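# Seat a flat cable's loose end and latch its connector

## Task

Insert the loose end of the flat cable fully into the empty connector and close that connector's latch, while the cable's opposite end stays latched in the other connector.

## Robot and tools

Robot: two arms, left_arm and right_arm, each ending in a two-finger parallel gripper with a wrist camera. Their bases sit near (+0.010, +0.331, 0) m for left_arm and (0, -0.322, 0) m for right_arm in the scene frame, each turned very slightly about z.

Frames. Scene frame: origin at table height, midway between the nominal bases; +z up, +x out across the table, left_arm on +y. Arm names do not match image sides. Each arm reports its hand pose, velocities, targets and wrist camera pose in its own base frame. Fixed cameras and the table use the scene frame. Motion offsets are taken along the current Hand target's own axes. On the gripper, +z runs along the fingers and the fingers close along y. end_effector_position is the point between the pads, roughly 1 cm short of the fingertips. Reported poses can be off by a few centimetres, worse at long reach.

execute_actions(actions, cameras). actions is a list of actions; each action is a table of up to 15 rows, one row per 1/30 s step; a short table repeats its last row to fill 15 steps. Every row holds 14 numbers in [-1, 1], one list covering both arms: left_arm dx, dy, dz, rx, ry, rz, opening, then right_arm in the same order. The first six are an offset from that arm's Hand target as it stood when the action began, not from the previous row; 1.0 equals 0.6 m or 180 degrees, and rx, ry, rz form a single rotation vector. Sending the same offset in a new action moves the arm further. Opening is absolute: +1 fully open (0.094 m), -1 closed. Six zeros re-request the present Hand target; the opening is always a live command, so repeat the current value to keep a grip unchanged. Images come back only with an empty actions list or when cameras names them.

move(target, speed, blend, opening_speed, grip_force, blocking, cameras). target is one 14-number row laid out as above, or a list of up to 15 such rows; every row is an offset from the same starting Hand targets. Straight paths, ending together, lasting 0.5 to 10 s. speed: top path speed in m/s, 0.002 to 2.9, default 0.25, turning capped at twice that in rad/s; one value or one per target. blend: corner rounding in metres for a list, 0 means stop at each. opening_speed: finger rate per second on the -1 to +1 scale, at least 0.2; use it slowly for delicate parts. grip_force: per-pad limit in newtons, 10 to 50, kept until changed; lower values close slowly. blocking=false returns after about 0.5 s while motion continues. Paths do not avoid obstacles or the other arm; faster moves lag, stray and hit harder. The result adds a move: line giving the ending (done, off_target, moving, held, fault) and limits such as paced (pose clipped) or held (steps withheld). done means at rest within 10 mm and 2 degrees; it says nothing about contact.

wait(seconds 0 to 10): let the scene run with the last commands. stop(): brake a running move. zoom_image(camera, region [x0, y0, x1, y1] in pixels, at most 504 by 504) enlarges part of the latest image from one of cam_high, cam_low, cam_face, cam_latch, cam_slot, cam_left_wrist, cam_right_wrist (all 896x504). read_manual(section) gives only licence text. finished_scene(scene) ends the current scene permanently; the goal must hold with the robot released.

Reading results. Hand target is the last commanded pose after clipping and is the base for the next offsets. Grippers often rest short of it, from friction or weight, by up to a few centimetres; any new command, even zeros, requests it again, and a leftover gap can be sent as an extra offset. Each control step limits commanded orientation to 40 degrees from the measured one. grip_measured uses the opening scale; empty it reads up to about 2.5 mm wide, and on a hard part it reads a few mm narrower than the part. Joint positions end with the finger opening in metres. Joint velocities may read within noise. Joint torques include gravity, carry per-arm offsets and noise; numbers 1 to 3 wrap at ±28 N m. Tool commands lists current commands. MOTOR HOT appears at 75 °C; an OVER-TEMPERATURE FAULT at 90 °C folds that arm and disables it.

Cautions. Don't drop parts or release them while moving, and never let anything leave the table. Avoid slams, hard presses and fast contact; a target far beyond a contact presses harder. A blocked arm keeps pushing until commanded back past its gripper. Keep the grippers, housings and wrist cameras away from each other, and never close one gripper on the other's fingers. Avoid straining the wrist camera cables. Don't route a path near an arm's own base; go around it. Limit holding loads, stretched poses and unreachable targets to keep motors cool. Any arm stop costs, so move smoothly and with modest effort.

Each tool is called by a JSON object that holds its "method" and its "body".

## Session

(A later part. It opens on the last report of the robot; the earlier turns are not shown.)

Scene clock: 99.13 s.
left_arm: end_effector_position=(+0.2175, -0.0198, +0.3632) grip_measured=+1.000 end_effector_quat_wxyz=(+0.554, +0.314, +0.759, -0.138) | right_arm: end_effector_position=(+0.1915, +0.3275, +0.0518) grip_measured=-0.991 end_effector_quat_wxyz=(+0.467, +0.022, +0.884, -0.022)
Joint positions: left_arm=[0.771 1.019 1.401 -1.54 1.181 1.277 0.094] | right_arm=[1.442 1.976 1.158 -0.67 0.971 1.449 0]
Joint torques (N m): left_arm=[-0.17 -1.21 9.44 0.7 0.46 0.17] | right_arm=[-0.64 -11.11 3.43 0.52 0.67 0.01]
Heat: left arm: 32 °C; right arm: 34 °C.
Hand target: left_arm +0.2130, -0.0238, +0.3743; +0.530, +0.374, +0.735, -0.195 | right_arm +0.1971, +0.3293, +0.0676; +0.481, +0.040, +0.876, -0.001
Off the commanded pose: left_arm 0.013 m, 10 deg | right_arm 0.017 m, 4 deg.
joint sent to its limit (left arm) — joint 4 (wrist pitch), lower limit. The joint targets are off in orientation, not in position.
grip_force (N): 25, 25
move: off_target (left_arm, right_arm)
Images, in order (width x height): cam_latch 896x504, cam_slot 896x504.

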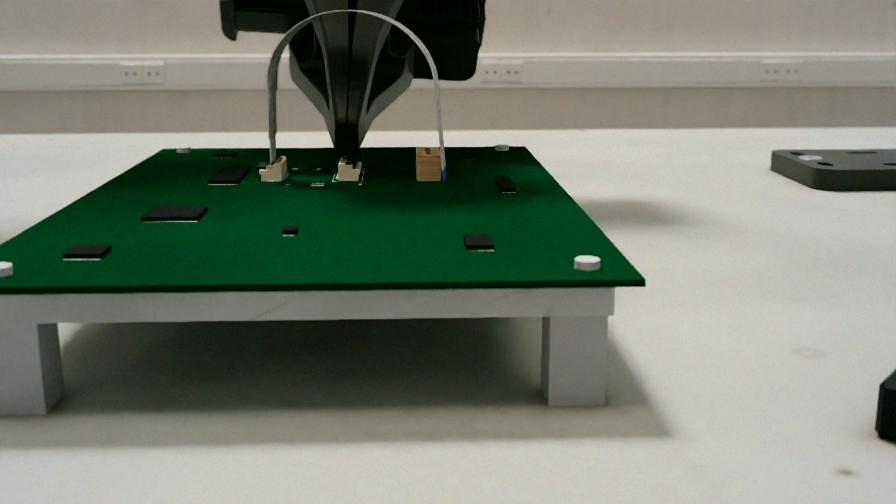

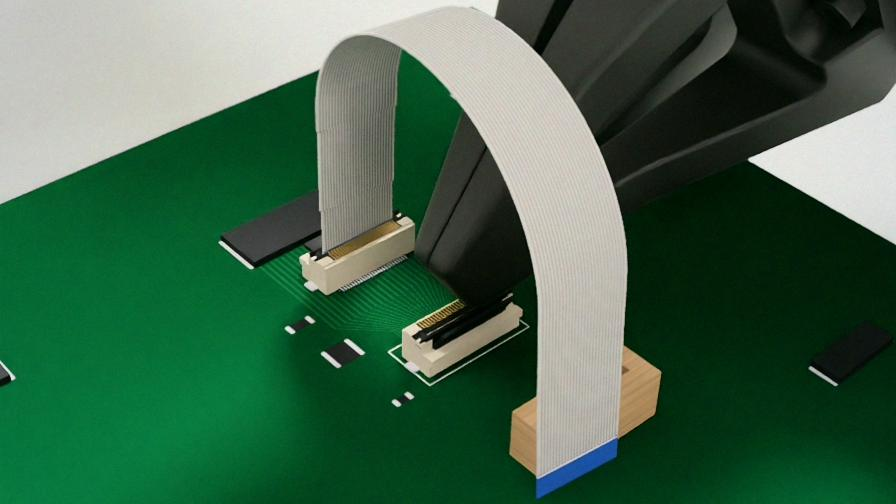

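{"method": "move", "body": {"target": [[0,0,0,0,0,0,1,-0.0169,0.0007,-0.0108,0,0,0,-1],[0,0,0,0,0,0,1,0.0323,-0.0058,-0.0882,0,0,0,-0.5],[0,0,0,0,0,0,1,0.048,0.0462,-0.0667,0,0,0,-0.5],[0,0,0,0,0,0,1,0.0072,0.0528,0.0097,0,0,0,-0.5]], "speed": 0.09, "cameras": ["cam_latch","cam_slot","cam_face"]}}

{"method": "zoom_image", "body": {"camera": "cam_latch", "region": [320, 100, 420, 190]}}

{"method": "zoom_image", "body": {"camera": "cam_slot", "region": [390, 250, 530, 380]}}

Scene clock: 106.60 s.
left_arm: end_effector_position=(+0.2175, -0.0198, +0.3632) grip_measured=+1.000 end_effector_quat_wxyz=(+0.554, +0.314, +0.759, -0.138) | right_arm: end_effector_position=(+0.1980, +0.3592, +0.0529) grip_measured=-0.502 end_effector_quat_wxyz=(+0.467, +0.029, +0.884, -0.015)
Joint positions: left_arm=[0.771 1.019 1.401 -1.54 1.181 1.277 0.094] | right_arm=[1.435 2.07 1.307 -0.703 0.969 1.447 0.023]
Joint torques (N m): left_arm=[0.01 -1.13 9.57 0.68 0.46 0.15] | right_arm=[-0.2 -10.32 3.58 0.56 0.67 -0.01]
Heat: left arm: 32 °C; right arm: 34 °C.
Hand target: left_arm +0.2130, -0.0238, +0.3743; +0.530, +0.374, +0.735, -0.195 | right_arm +0.2019, +0.3610, +0.0620; +0.481, +0.040, +0.876, -0.001
Off the commanded pose: left_arm 0.013 m, 10 deg | right_arm 0.010 m, 3 deg.
joint sent to its limit (left arm) — joint 4 (wrist pitch), lower limit. The joint targets are off in orientation, not in position.
grip_force (N): 25, 25
move: off_target (left_arm, right_arm)
Images, in order (width x height): cam_face 896x504, cam_latch 896x504, cam_slot 896x504.

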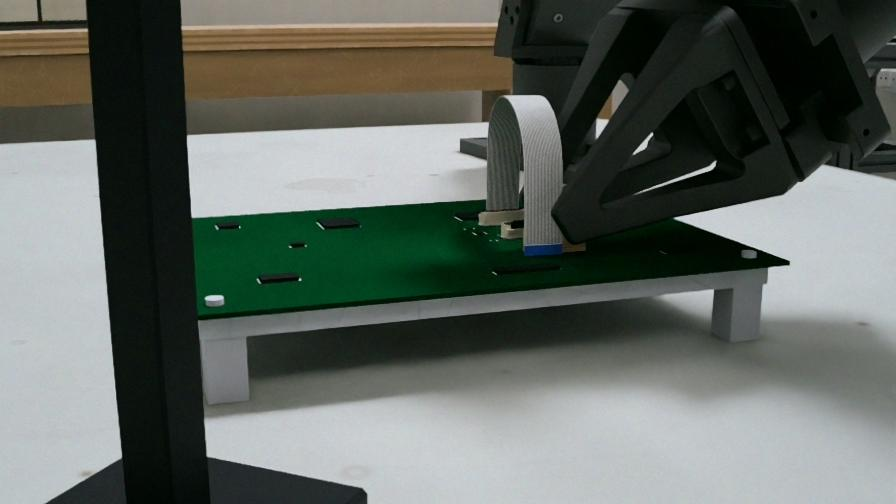

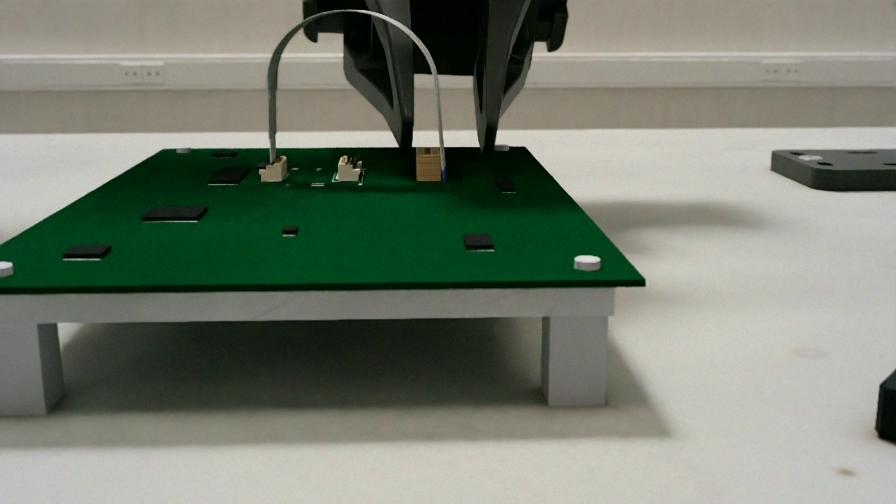

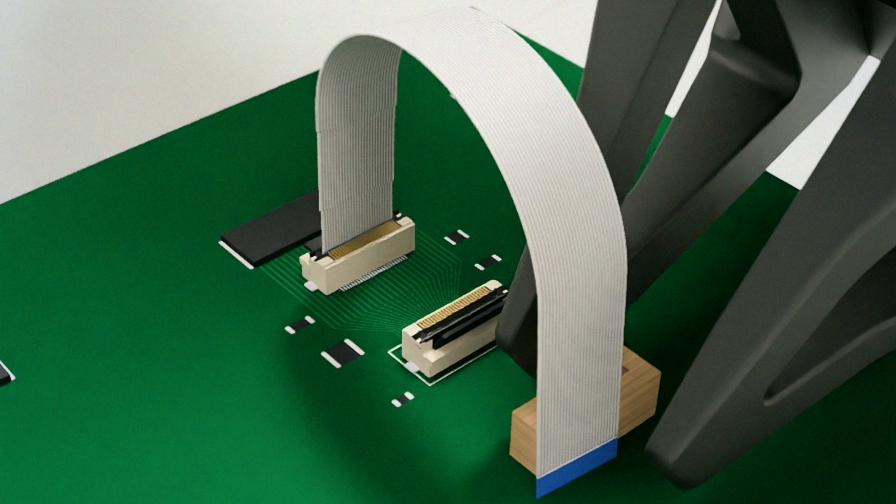

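Scaled by 5.040 from the camera's 896x504 image, which has a finer 1280x720 frame.

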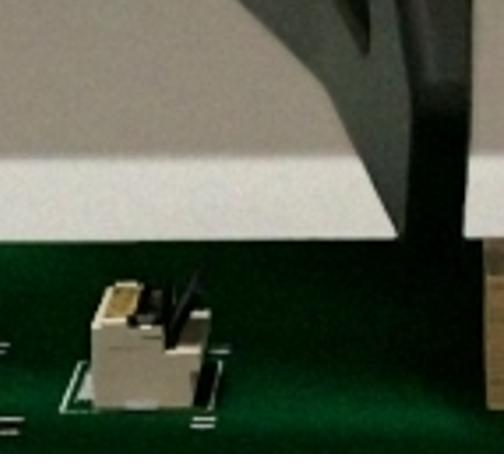

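Scaled by 3.600 from the camera's 896x504 image, which has a finer 1280x720 frame.

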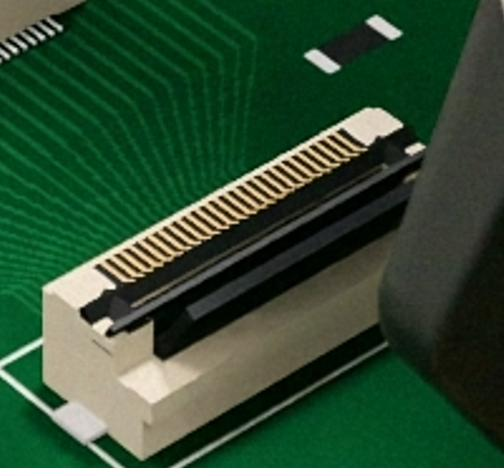

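{"method": "move", "body": {"target": [0,0,0,0,0,0,1,0,0,0,0,0,0,0.17], "opening_speed": 0.4, "cameras": ["cam_latch","cam_slot"]}}

{"method": "zoom_image", "body": {"camera": "cam_latch", "region": [320, 100, 420, 190]}}

{"method": "zoom_image", "body": {"camera": "cam_slot", "region": [390, 250, 530, 380]}}

Scene clock: 112.10 s.
left_arm: end_effector_position=(+0.2175, -0.0198, +0.3632) grip_measured=+1.000 end_effector_quat_wxyz=(+0.554, +0.314, +0.759, -0.138) | right_arm: end_effector_position=(+0.1980, +0.3594, +0.0529) grip_measured=+0.168 end_effector_quat_wxyz=(+0.467, +0.029, +0.884, -0.014)
Joint positions: left_arm=[0.771 1.019 1.401 -1.54 1.181 1.277 0.094] | right_arm=[1.435 2.07 1.307 -0.702 0.969 1.445 0.055]
Joint torques (N m): left_arm=[-0.08 -1.21 9.46 0.7 0.47 0.16] | right_arm=[-0.18 -10.36 3.55 0.57 0.67 0.02]
Heat: left arm: 32 °C; right arm: 33 °C.
Hand target: left_arm +0.2130, -0.0238, +0.3743; +0.530, +0.374, +0.735, -0.195 | right_arm +0.2019, +0.3610, +0.0620; +0.481, +0.040, +0.876, -0.001
Off the commanded pose: left_arm 0.013 m, 10 deg | right_arm 0.010 m, 3 deg.
joint sent to its limit (left arm) — joint 4 (wrist pitch), lower limit. The joint targets are off in orientation, not in position.
grip_force (N): 25, 25
move: off_target (left_arm, right_arm)
Images, in order (width x height): cam_latch 896x504, cam_slot 896x504.

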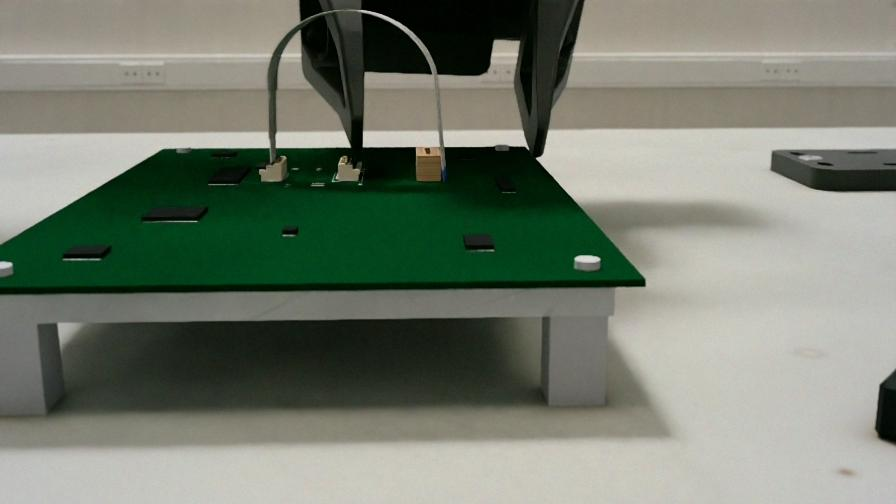

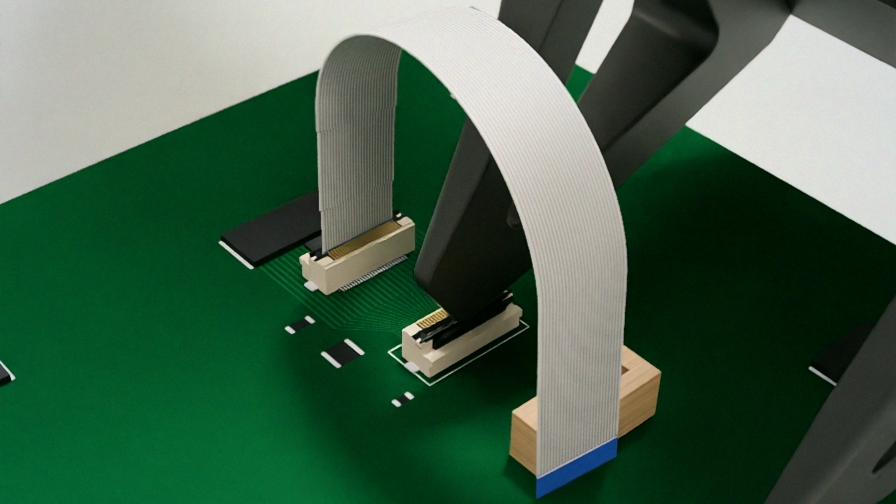

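Scaled by 5.040 from the camera's 896x504 image, which has a finer 1280x720 frame.

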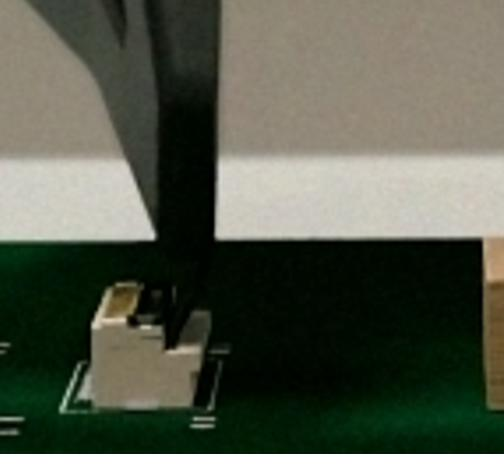

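Scaled by 3.600 from the camera's 896x504 image, which has a finer 1280x720 frame.

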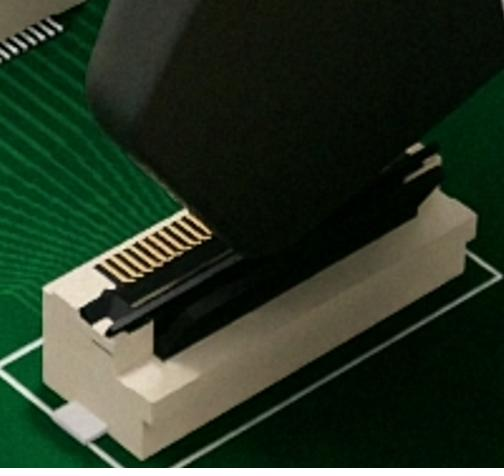

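{"method": "move", "body": {"target": [[0,0,0,0,0,0,1,0,0,0,0,0,0,-0.45],[0,0,0,0,0,0,1,0.0112,-0.0005,0.0072,0,0,0,-0.45]], "speed": 0.04, "cameras": ["cam_latch"]}}

{"method": "zoom_image", "body": {"camera": "cam_latch", "region": [320, 100, 420, 190]}}

Scene clock: 116.63 s.
left_arm: end_effector_position=(+0.2175, -0.0198, +0.3632) grip_measured=+1.000 end_effector_quat_wxyz=(+0.554, +0.314, +0.759, -0.138) | right_arm: end_effector_position=(+0.1981, +0.3603, +0.0504) grip_measured=-0.448 end_effector_quat_wxyz=(+0.468, +0.032, +0.883, -0.008)
Joint positions: left_arm=[0.771 1.019 1.401 -1.54 1.181 1.277 0.094] | right_arm=[1.435 2.07 1.294 -0.674 0.969 1.445 0.026]
Joint torques (N m): left_arm=[-0.13 -1.1 9.55 0.7 0.47 0.14] | right_arm=[-0.2 -9.22 3.58 0.59 0.66 0.02]
Heat: left arm: 33 °C; right arm: 33 °C.
Hand target: left_arm +0.2130, -0.0238, +0.3743; +0.530, +0.374, +0.735, -0.195 | right_arm +0.2019, +0.3610, +0.0541; +0.481, +0.040, +0.876, -0.001
Off the commanded pose: left_arm 0.013 m, 10 deg | right_arm 0.005 m, 2 deg.
joint sent to its limit (left arm) — joint 4 (wrist pitch), lower limit. The joint targets are off in orientation, not in position.
grip_force (N): 25, 25
move: off_target (left_arm)
Images, in order (width x height): cam_latch 896x504.

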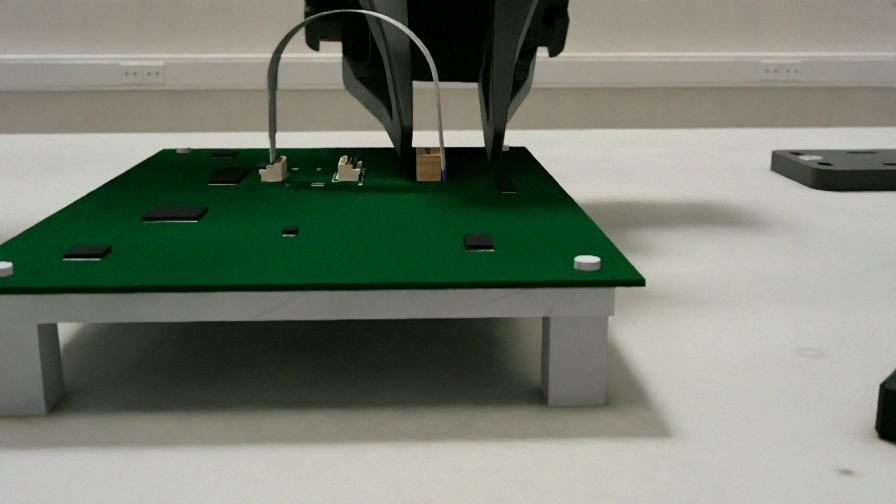

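Scaled by 5.040 from the camera's 896x504 image, which has a finer 1280x720 frame.

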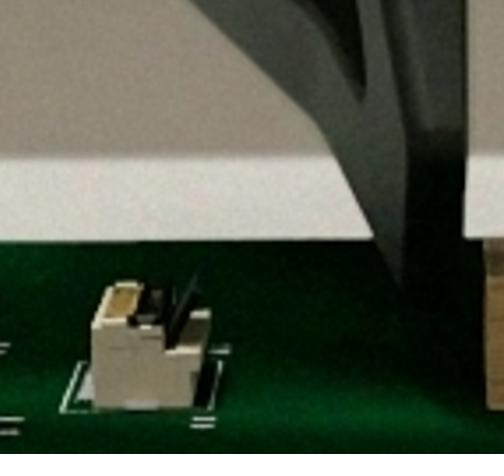

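{"method": "move", "body": {"target": [[0,0,0,0,0,0,1,0,0,0,0,0,0,0.16],[0,0,0,0,0,0,1,0,0,0,0,0,0,-0.45]], "opening_speed": 0.5, "cameras": ["cam_latch","cam_slot"]}}

{"method": "zoom_image", "body": {"camera": "cam_latch", "region": [320, 100, 420, 190]}}

{"method": "zoom_image", "body": {"camera": "cam_slot", "region": [390, 250, 530, 380]}}

Scene clock: 122.07 s.
left_arm: end_effector_position=(+0.2175, -0.0198, +0.3632) grip_measured=+1.000 end_effector_quat_wxyz=(+0.554, +0.314, +0.759, -0.138) | right_arm: end_effector_position=(+0.1983, +0.3618, +0.0506) grip_measured=-0.448 end_effector_quat_wxyz=(+0.468, +0.034, +0.883, -0.004)
Joint positions: left_arm=[0.771 1.019 1.401 -1.54 1.181 1.277 0.094] | right_arm=[1.435 2.07 1.294 -0.666 0.969 1.444 0.026]
Joint torques (N m): left_arm=[-0.13 -1.28 9.63 0.67 0.49 0.15] | right_arm=[-0.21 -9.24 3.52 0.53 0.67 0.03]
Heat: left arm: 33 °C; right arm: 33 °C.
Hand target: left_arm +0.2130, -0.0238, +0.3743; +0.530, +0.374, +0.735, -0.195 | right_arm +0.2019, +0.3610, +0.0541; +0.481, +0.040, +0.876, -0.001
Off the commanded pose: left_arm 0.013 m, 10 deg | right_arm 0.005 m, 2 deg.
joint sent to its limit (left arm) — joint 4 (wrist pitch), lower limit. The joint targets are off in orientation, not in position.
grip_force (N): 25, 25
move: off_target (left_arm)
Images, in order (width x height): cam_latch 896x504, cam_slot 896x504.

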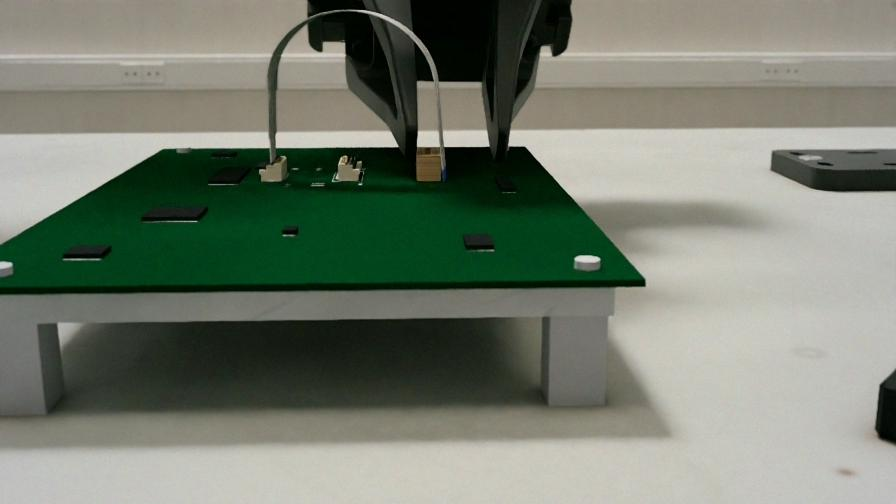

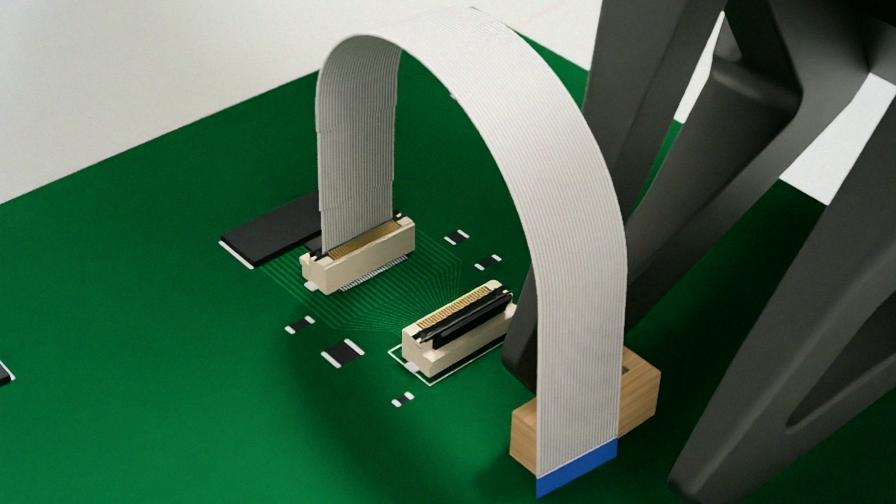

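Scaled by 5.040 from the camera's 896x504 image, which has a finer 1280x720 frame.

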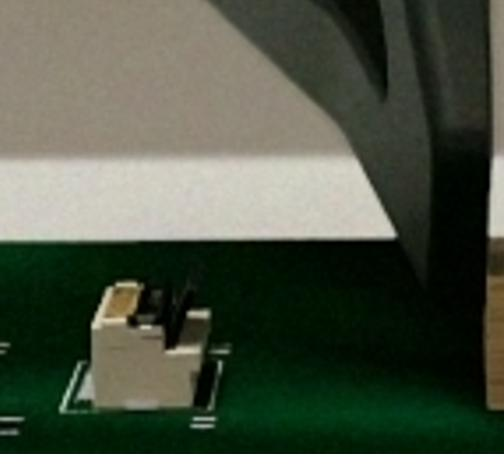

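Scaled by 3.600 from the camera's 896x504 image, which has a finer 1280x720 frame.

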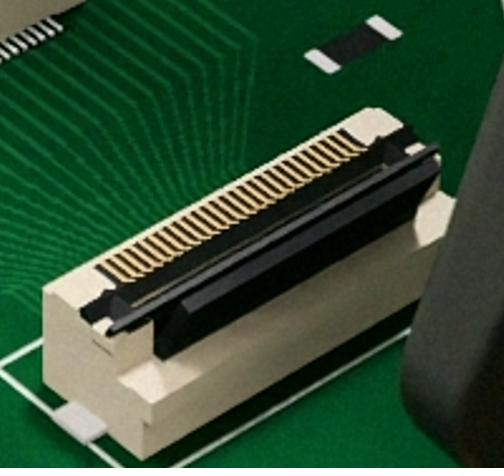

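{"method": "move", "body": {"target": [[0,0,0,0,0,0,1,0,0,0,0,0,0,0.3],[0,0,0,0,0,0,1,0,0,0,0,0,0,-0.4]], "opening_speed": 0.5, "cameras": ["cam_latch","cam_slot"]}}

{"method": "zoom_image", "body": {"camera": "cam_latch", "region": [320, 100, 420, 190]}}

{"method": "zoom_image", "body": {"camera": "cam_slot", "region": [390, 250, 530, 380]}}

Scene clock: 127.63 s.
left_arm: end_effector_position=(+0.2175, -0.0198, +0.3632) grip_measured=+1.000 end_effector_quat_wxyz=(+0.554, +0.314, +0.759, -0.138) | right_arm: end_effector_position=(+0.1985, +0.3630, +0.0507) grip_measured=-0.398 end_effector_quat_wxyz=(+0.469, +0.035, +0.883, -0.001)
Joint positions: left_arm=[0.771 1.019 1.401 -1.54 1.181 1.277 0.094] | right_arm=[1.435 2.07 1.294 -0.658 0.969 1.442 0.028]
Joint torques (N m): left_arm=[-0.17 -1.05 9.4 0.66 0.46 0.16] | right_arm=[-0.2 -9.24 3.52 0.48 0.67 0.04]
Heat: left arm: 33 °C; right arm: 33 °C.
Hand target: left_arm +0.2130, -0.0238, +0.3743; +0.530, +0.374, +0.735, -0.195 | right_arm +0.2019, +0.3610, +0.0541; +0.481, +0.040, +0.876, -0.001
Off the commanded pose: left_arm 0.013 m, 10 deg | right_arm 0.005 m, 2 deg.
joint sent to its limit (left arm) — joint 4 (wrist pitch), lower limit. The joint targets are off in orientation, not in position.
grip_force (N): 25, 25
move: off_target (left_arm)
Images, in order (width x height): cam_latch 896x504, cam_slot 896x504.

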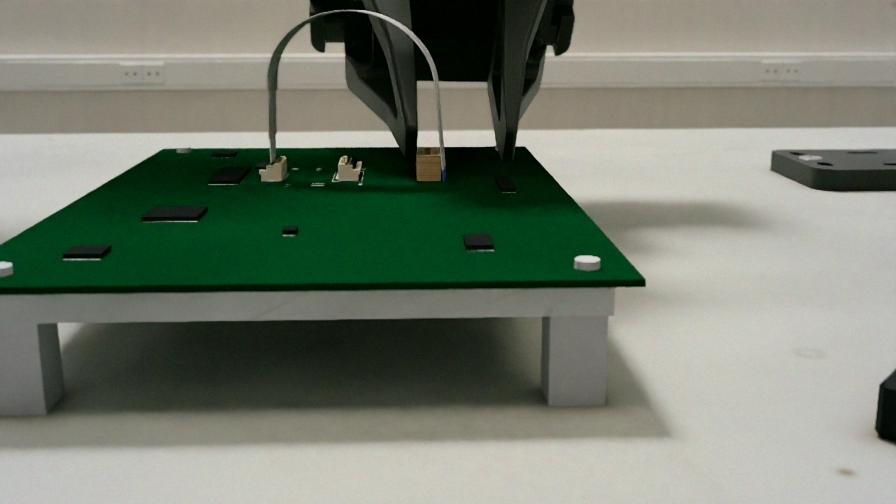

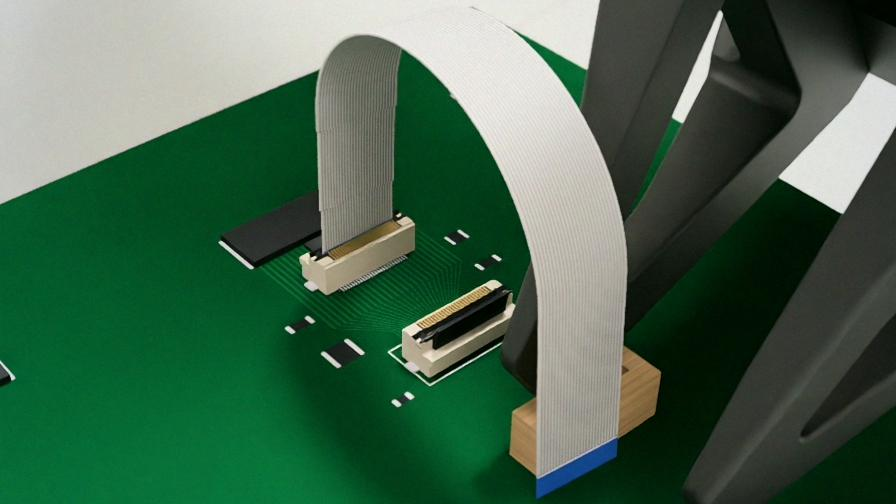

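Scaled by 5.040 from the camera's 896x504 image, which has a finer 1280x720 frame.

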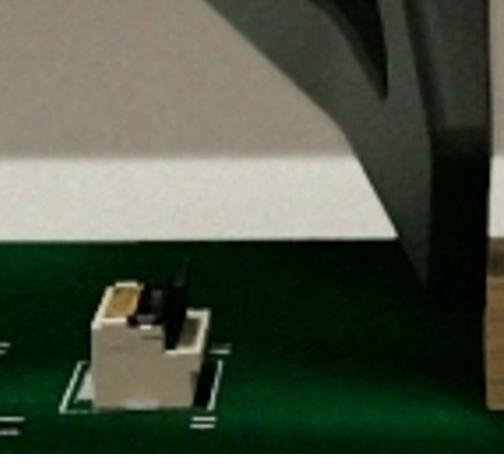

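Scaled by 3.600 from the camera's 896x504 image, which has a finer 1280x720 frame.

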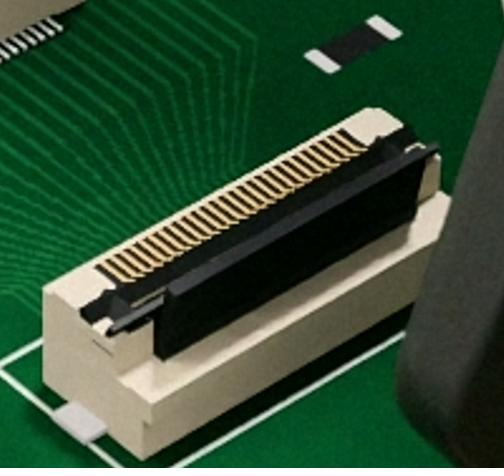

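{"method": "move", "body": {"target": [0,0,0,0,0,0,1,-0.0357,-0.0037,-0.0095,0,0,0,-0.4], "speed": 0.05, "cameras": ["cam_latch","cam_slot","cam_face"]}}

Scene clock: 131.10 s.
left_arm: end_effector_position=(+0.2175, -0.0198, +0.3632) grip_measured=+1.000 end_effector_quat_wxyz=(+0.554, +0.314, +0.759, -0.138) | right_arm: end_effector_position=(+0.2039, +0.3584, +0.0552) grip_measured=-0.398 end_effector_quat_wxyz=(+0.468, +0.028, +0.883, -0.013)
Joint positions: left_arm=[0.771 1.019 1.401 -1.54 1.181 1.277 0.094] | right_arm=[1.419 2.057 1.294 -0.672 0.967 1.411 0.028]
Joint torques (N m): left_arm=[-0.03 -1.14 9.52 0.7 0.48 0.14] | right_arm=[-0.42 -12.14 4.41 0.3 0.66 0.02]
Heat: left arm: 33 °C; right arm: 33 °C.
Hand target: left_arm +0.2130, -0.0238, +0.3743; +0.530, +0.374, +0.735, -0.195 | right_arm +0.2085, +0.3575, +0.0751; +0.481, +0.040, +0.876, -0.001
Off the commanded pose: left_arm 0.013 m, 10 deg | right_arm 0.020 m, 3 deg.
joint sent to its limit (left arm) — joint 4 (wrist pitch), lower limit. The joint targets are off in orientation, not in position.
grip_force (N): 25, 25
move: off_target (left_arm, right_arm)
Images, in order (width x height): cam_face 896x504, cam_latch 896x504, cam_slot 896x504.

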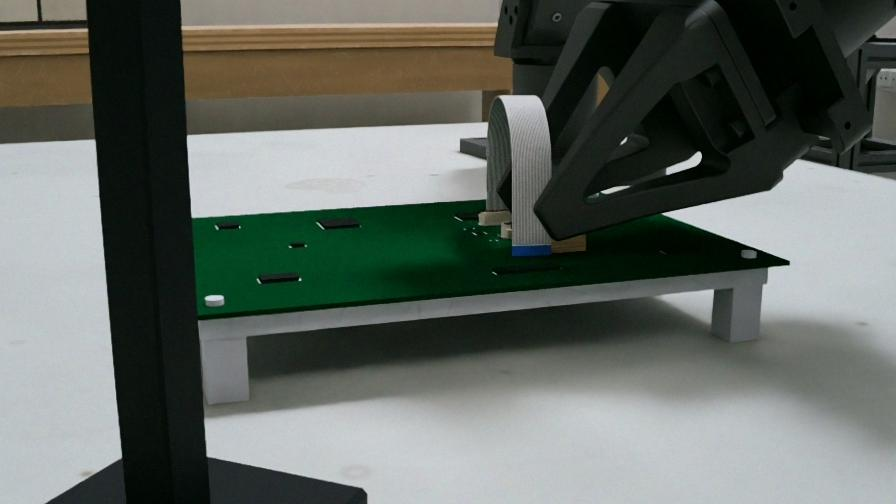

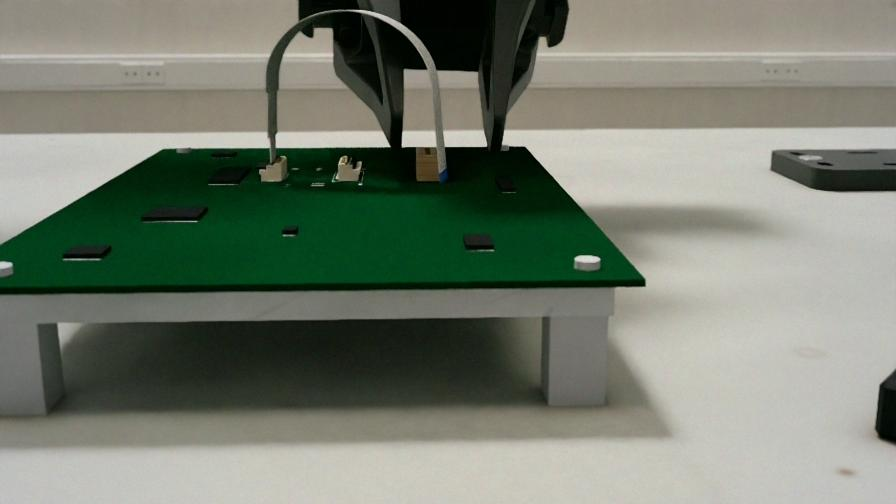

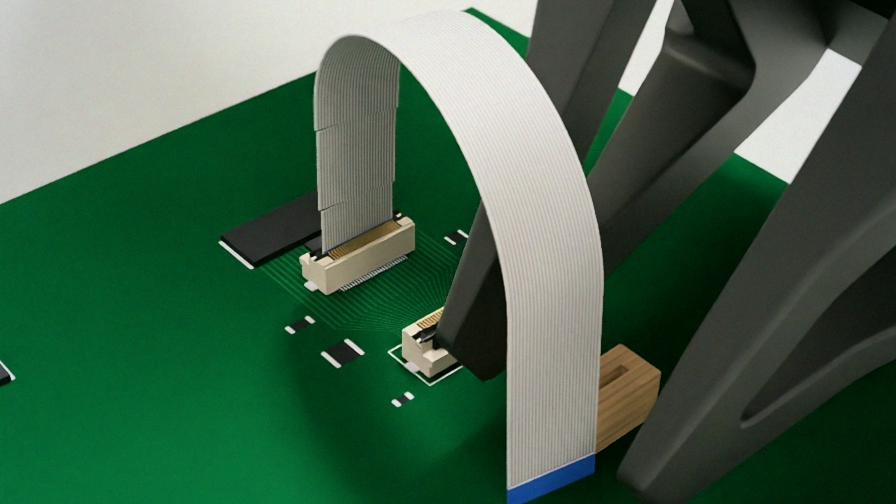

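{"method": "move", "body": {"target": [0,0,0,0,0,0,1,0,0,0,0,0,0,-1], "speed": 0.05, "cameras": ["cam_latch","cam_slot","cam_face"]}}

Scene clock: 135.57 s.
left_arm: end_effector_position=(+0.2175, -0.0198, +0.3632) grip_measured=+1.000 end_effector_quat_wxyz=(+0.554, +0.314, +0.759, -0.138) | right_arm: end_effector_position=(+0.2037, +0.3584, +0.0550) grip_measured=-0.989 end_effector_quat_wxyz=(+0.467, +0.027, +0.884, -0.013)
Joint positions: left_arm=[0.771 1.019 1.401 -1.54 1.181 1.277 0.094] | right_arm=[1.42 2.057 1.294 -0.672 0.966 1.41 0.001]
Joint torques (N m): left_arm=[-0.14 -1.11 9.59 0.67 0.47 0.11] | right_arm=[-0.53 -12.14 4.41 0.3 0.67 0.02]
Heat: left arm: 33 °C; right arm: 34 °C.
Hand target: left_arm +0.2130, -0.0238, +0.3743; +0.530, +0.374, +0.735, -0.195 | right_arm +0.2084, +0.3576, +0.0751; +0.481, +0.040, +0.876, -0.001
Off the commanded pose: left_arm 0.013 m, 10 deg | right_arm 0.021 m, 3 deg.
joint sent to its limit (left arm) — joint 4 (wrist pitch), lower limit. The joint targets are off in orientation, not in position.
grip_force (N): 25, 25
move: off_target (left_arm, right_arm)
Images, in order (width x height): cam_face 896x504, cam_latch 896x504, cam_slot 896x504.

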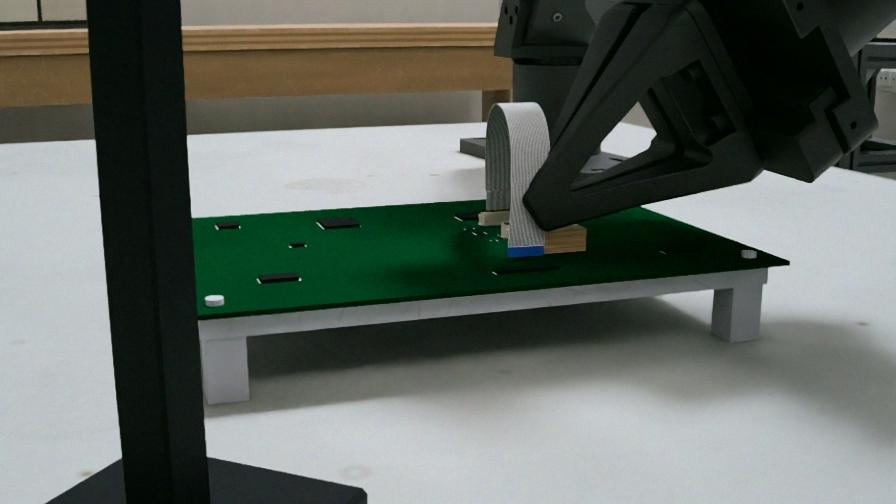

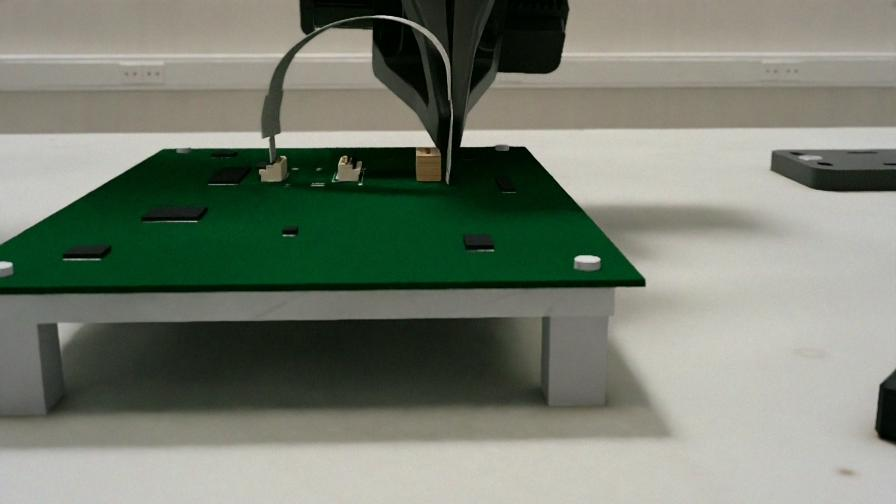

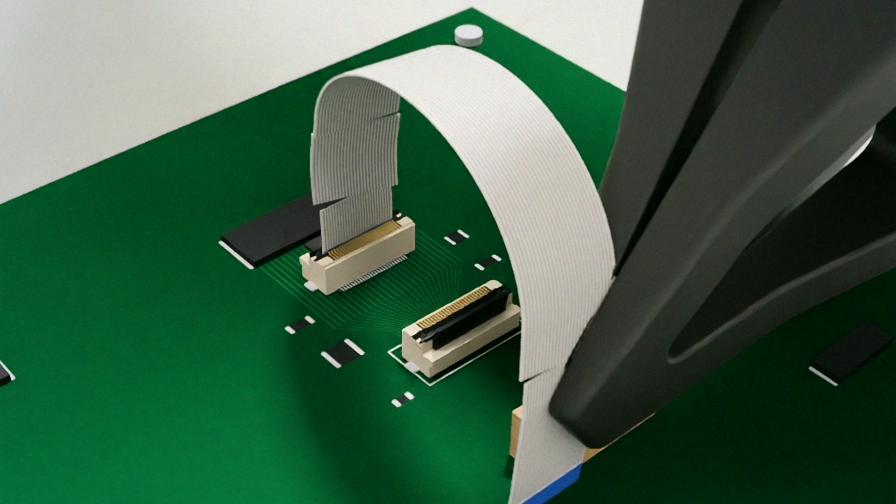

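{"method": "move", "body": {"target": [[0,0,0,0,0,0,1,0,0,0,0,0,0,-0.85],[0,0,0,0,0,0,1,-0.0045,0.0006,0.007,0,0,0,-0.85],[0,0,0,0,0,0,1,-0.0045,0.0006,0.007,0,0,0,-1]], "speed": 0.04, "cameras": ["cam_latch","cam_slot","cam_face"]}}

Scene clock: 138.83 s.
left_arm: end_effector_position=(+0.2175, -0.0198, +0.3632) grip_measured=+1.000 end_effector_quat_wxyz=(+0.554, +0.314, +0.759, -0.138) | right_arm: end_effector_position=(+0.2077, +0.3560, +0.0550) grip_measured=-0.988 end_effector_quat_wxyz=(+0.465, +0.023, +0.885, -0.020)
Joint positions: left_arm=[0.771 1.019 1.401 -1.54 1.181 1.277 0.094] | right_arm=[1.407 2.055 1.294 -0.673 0.962 1.387 0.001]
Joint torques (N m): left_arm=[-0.05 -1.14 9.77 0.68 0.49 0.15] | right_arm=[-0.51 -12.18 4.18 0.48 0.68 0.02]
Heat: left arm: 33 °C; right arm: 35 °C.
Hand target: left_arm +0.2130, -0.0238, +0.3743; +0.530, +0.374, +0.735, -0.195 | right_arm +0.2135, +0.3575, +0.0751; +0.481, +0.040, +0.876, -0.001
Off the commanded pose: left_arm 0.013 m, 10 deg | right_arm 0.021 m, 4 deg.
joint sent to its limit (left arm) — joint 4 (wrist pitch), lower limit. The joint targets are off in orientation, not in position.
grip_force (N): 25, 25
move: off_target (left_arm, right_arm); target 3's new opening was sent with right_arm's hand 0.021 m and 3 deg from that target
Images, in order (width x height): cam_face 896x504, cam_latch 896x504, cam_slot 896x504.

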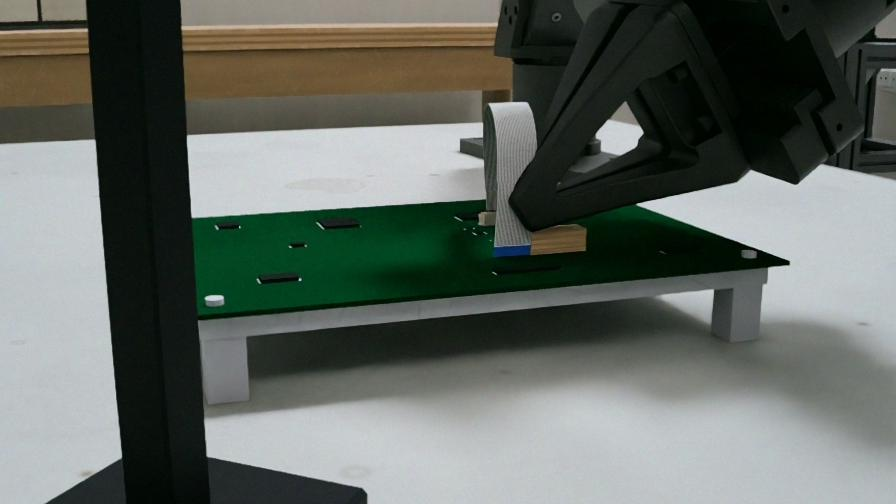

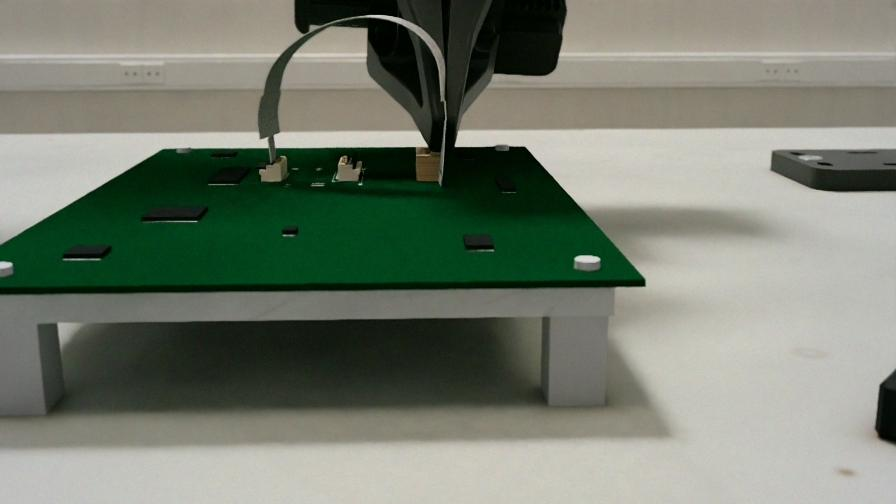

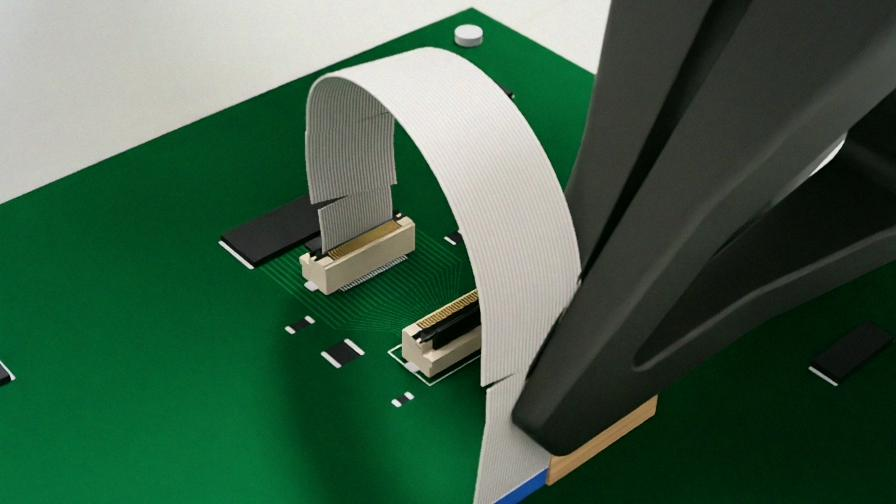

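{"method": "move", "body": {"target": [[0,0,0,0,0,0,1,-0.0239,0.001,-0.0152,0,0,0,-1],[0,0,0,0,0,0,1,-0.0087,-0.0472,-0.0422,0,0,0,-1]], "speed": 0.06, "cameras": ["cam_latch","cam_slot","cam_face"]}}

{"method": "zoom_image", "body": {"camera": "cam_latch", "region": [310, 90, 390, 190]}}

{"method": "zoom_image", "body": {"camera": "cam_slot", "region": [390, 150, 560, 400]}}

{"method": "zoom_image", "body": {"camera": "cam_face", "region": [460, 150, 590, 250]}}

Scene clock: 143.23 s.
left_arm: end_effector_position=(+0.2175, -0.0198, +0.3632) grip_measured=+1.000 end_effector_quat_wxyz=(+0.554, +0.314, +0.759, -0.138) | right_arm: end_effector_position=(+0.1904, +0.3329, +0.0733) grip_measured=-0.990 end_effector_quat_wxyz=(+0.460, +0.030, +0.887, -0.012)
Joint positions: left_arm=[0.771 1.019 1.401 -1.54 1.181 1.277 0.094] | right_arm=[1.442 1.937 1.21 -0.745 0.953 1.458 0]
Joint torques (N m): left_arm=[-0.06 -1.21 9.59 0.7 0.46 0.13] | right_arm=[0.35 -11.12 3.74 0.23 0.82 0.11]
Heat: left arm: 33 °C; right arm: 36 °C.
Hand target: left_arm +0.2130, -0.0238, +0.3743; +0.530, +0.374, +0.735, -0.195 | right_arm +0.1930, +0.3299, +0.0920; +0.481, +0.040, +0.876, -0.001
Off the commanded pose: left_arm 0.013 m, 10 deg | right_arm 0.019 m, 3 deg.
joint sent to its limit (left arm) — joint 4 (wrist pitch), lower limit. The joint targets are off in orientation, not in position.
grip_force (N): 25, 25
move: off_target (left_arm, right_arm)
Images, in order (width x height): cam_face 896x504, cam_latch 896x504, cam_slot 896x504.

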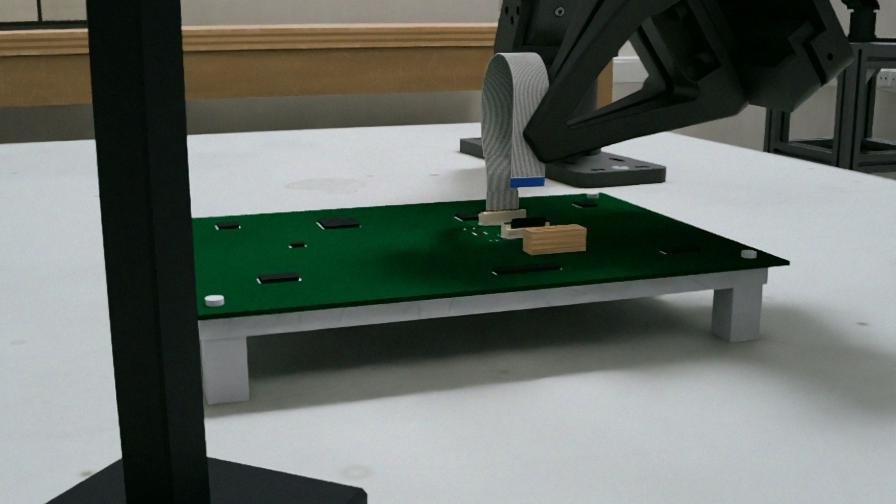

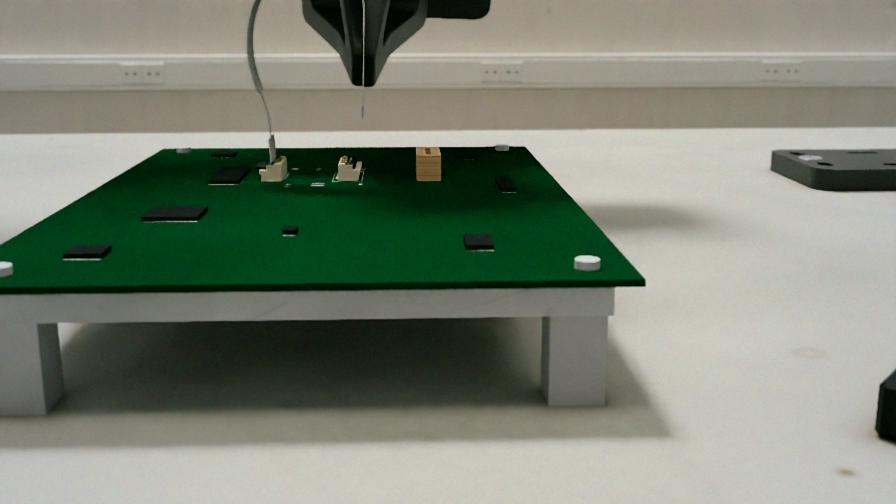

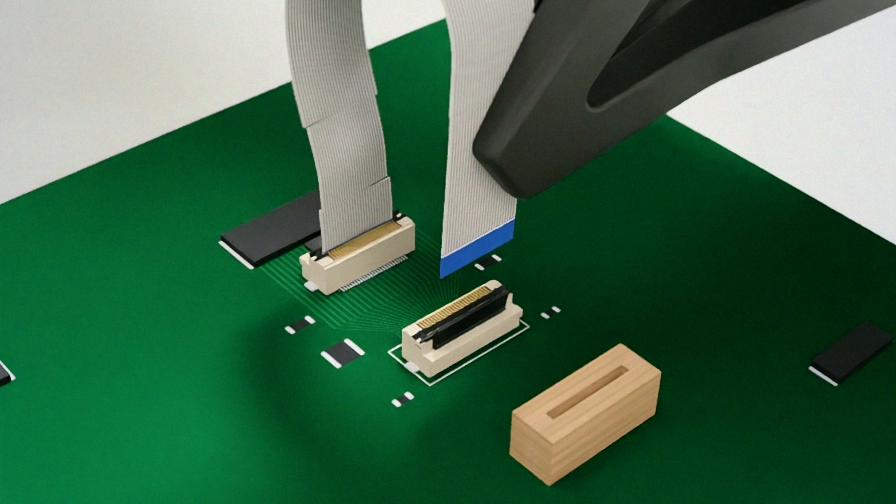

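Scaled by 5.040 from the camera's 896x504 image, which has a finer 1280x720 frame.

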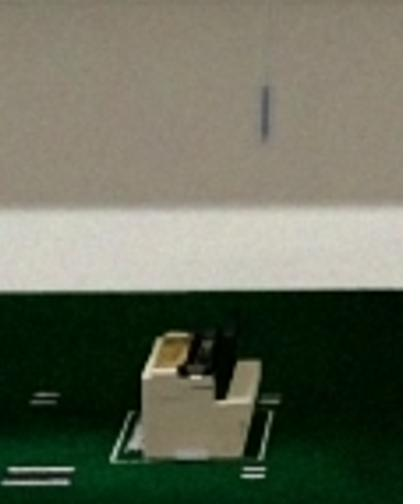

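Scaled by 2.016 from the camera's 896x504 image, which has a finer 1280x720 frame.

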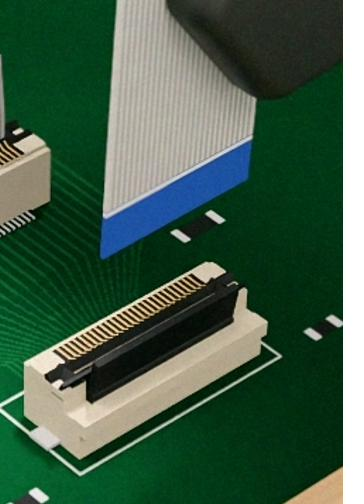

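Scaled by 3.877 from the camera's 896x504 image, which has a finer 1280x720 frame.

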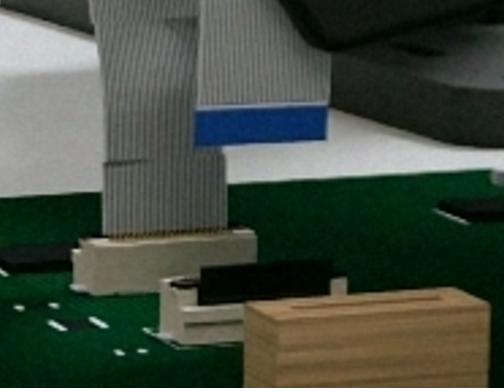

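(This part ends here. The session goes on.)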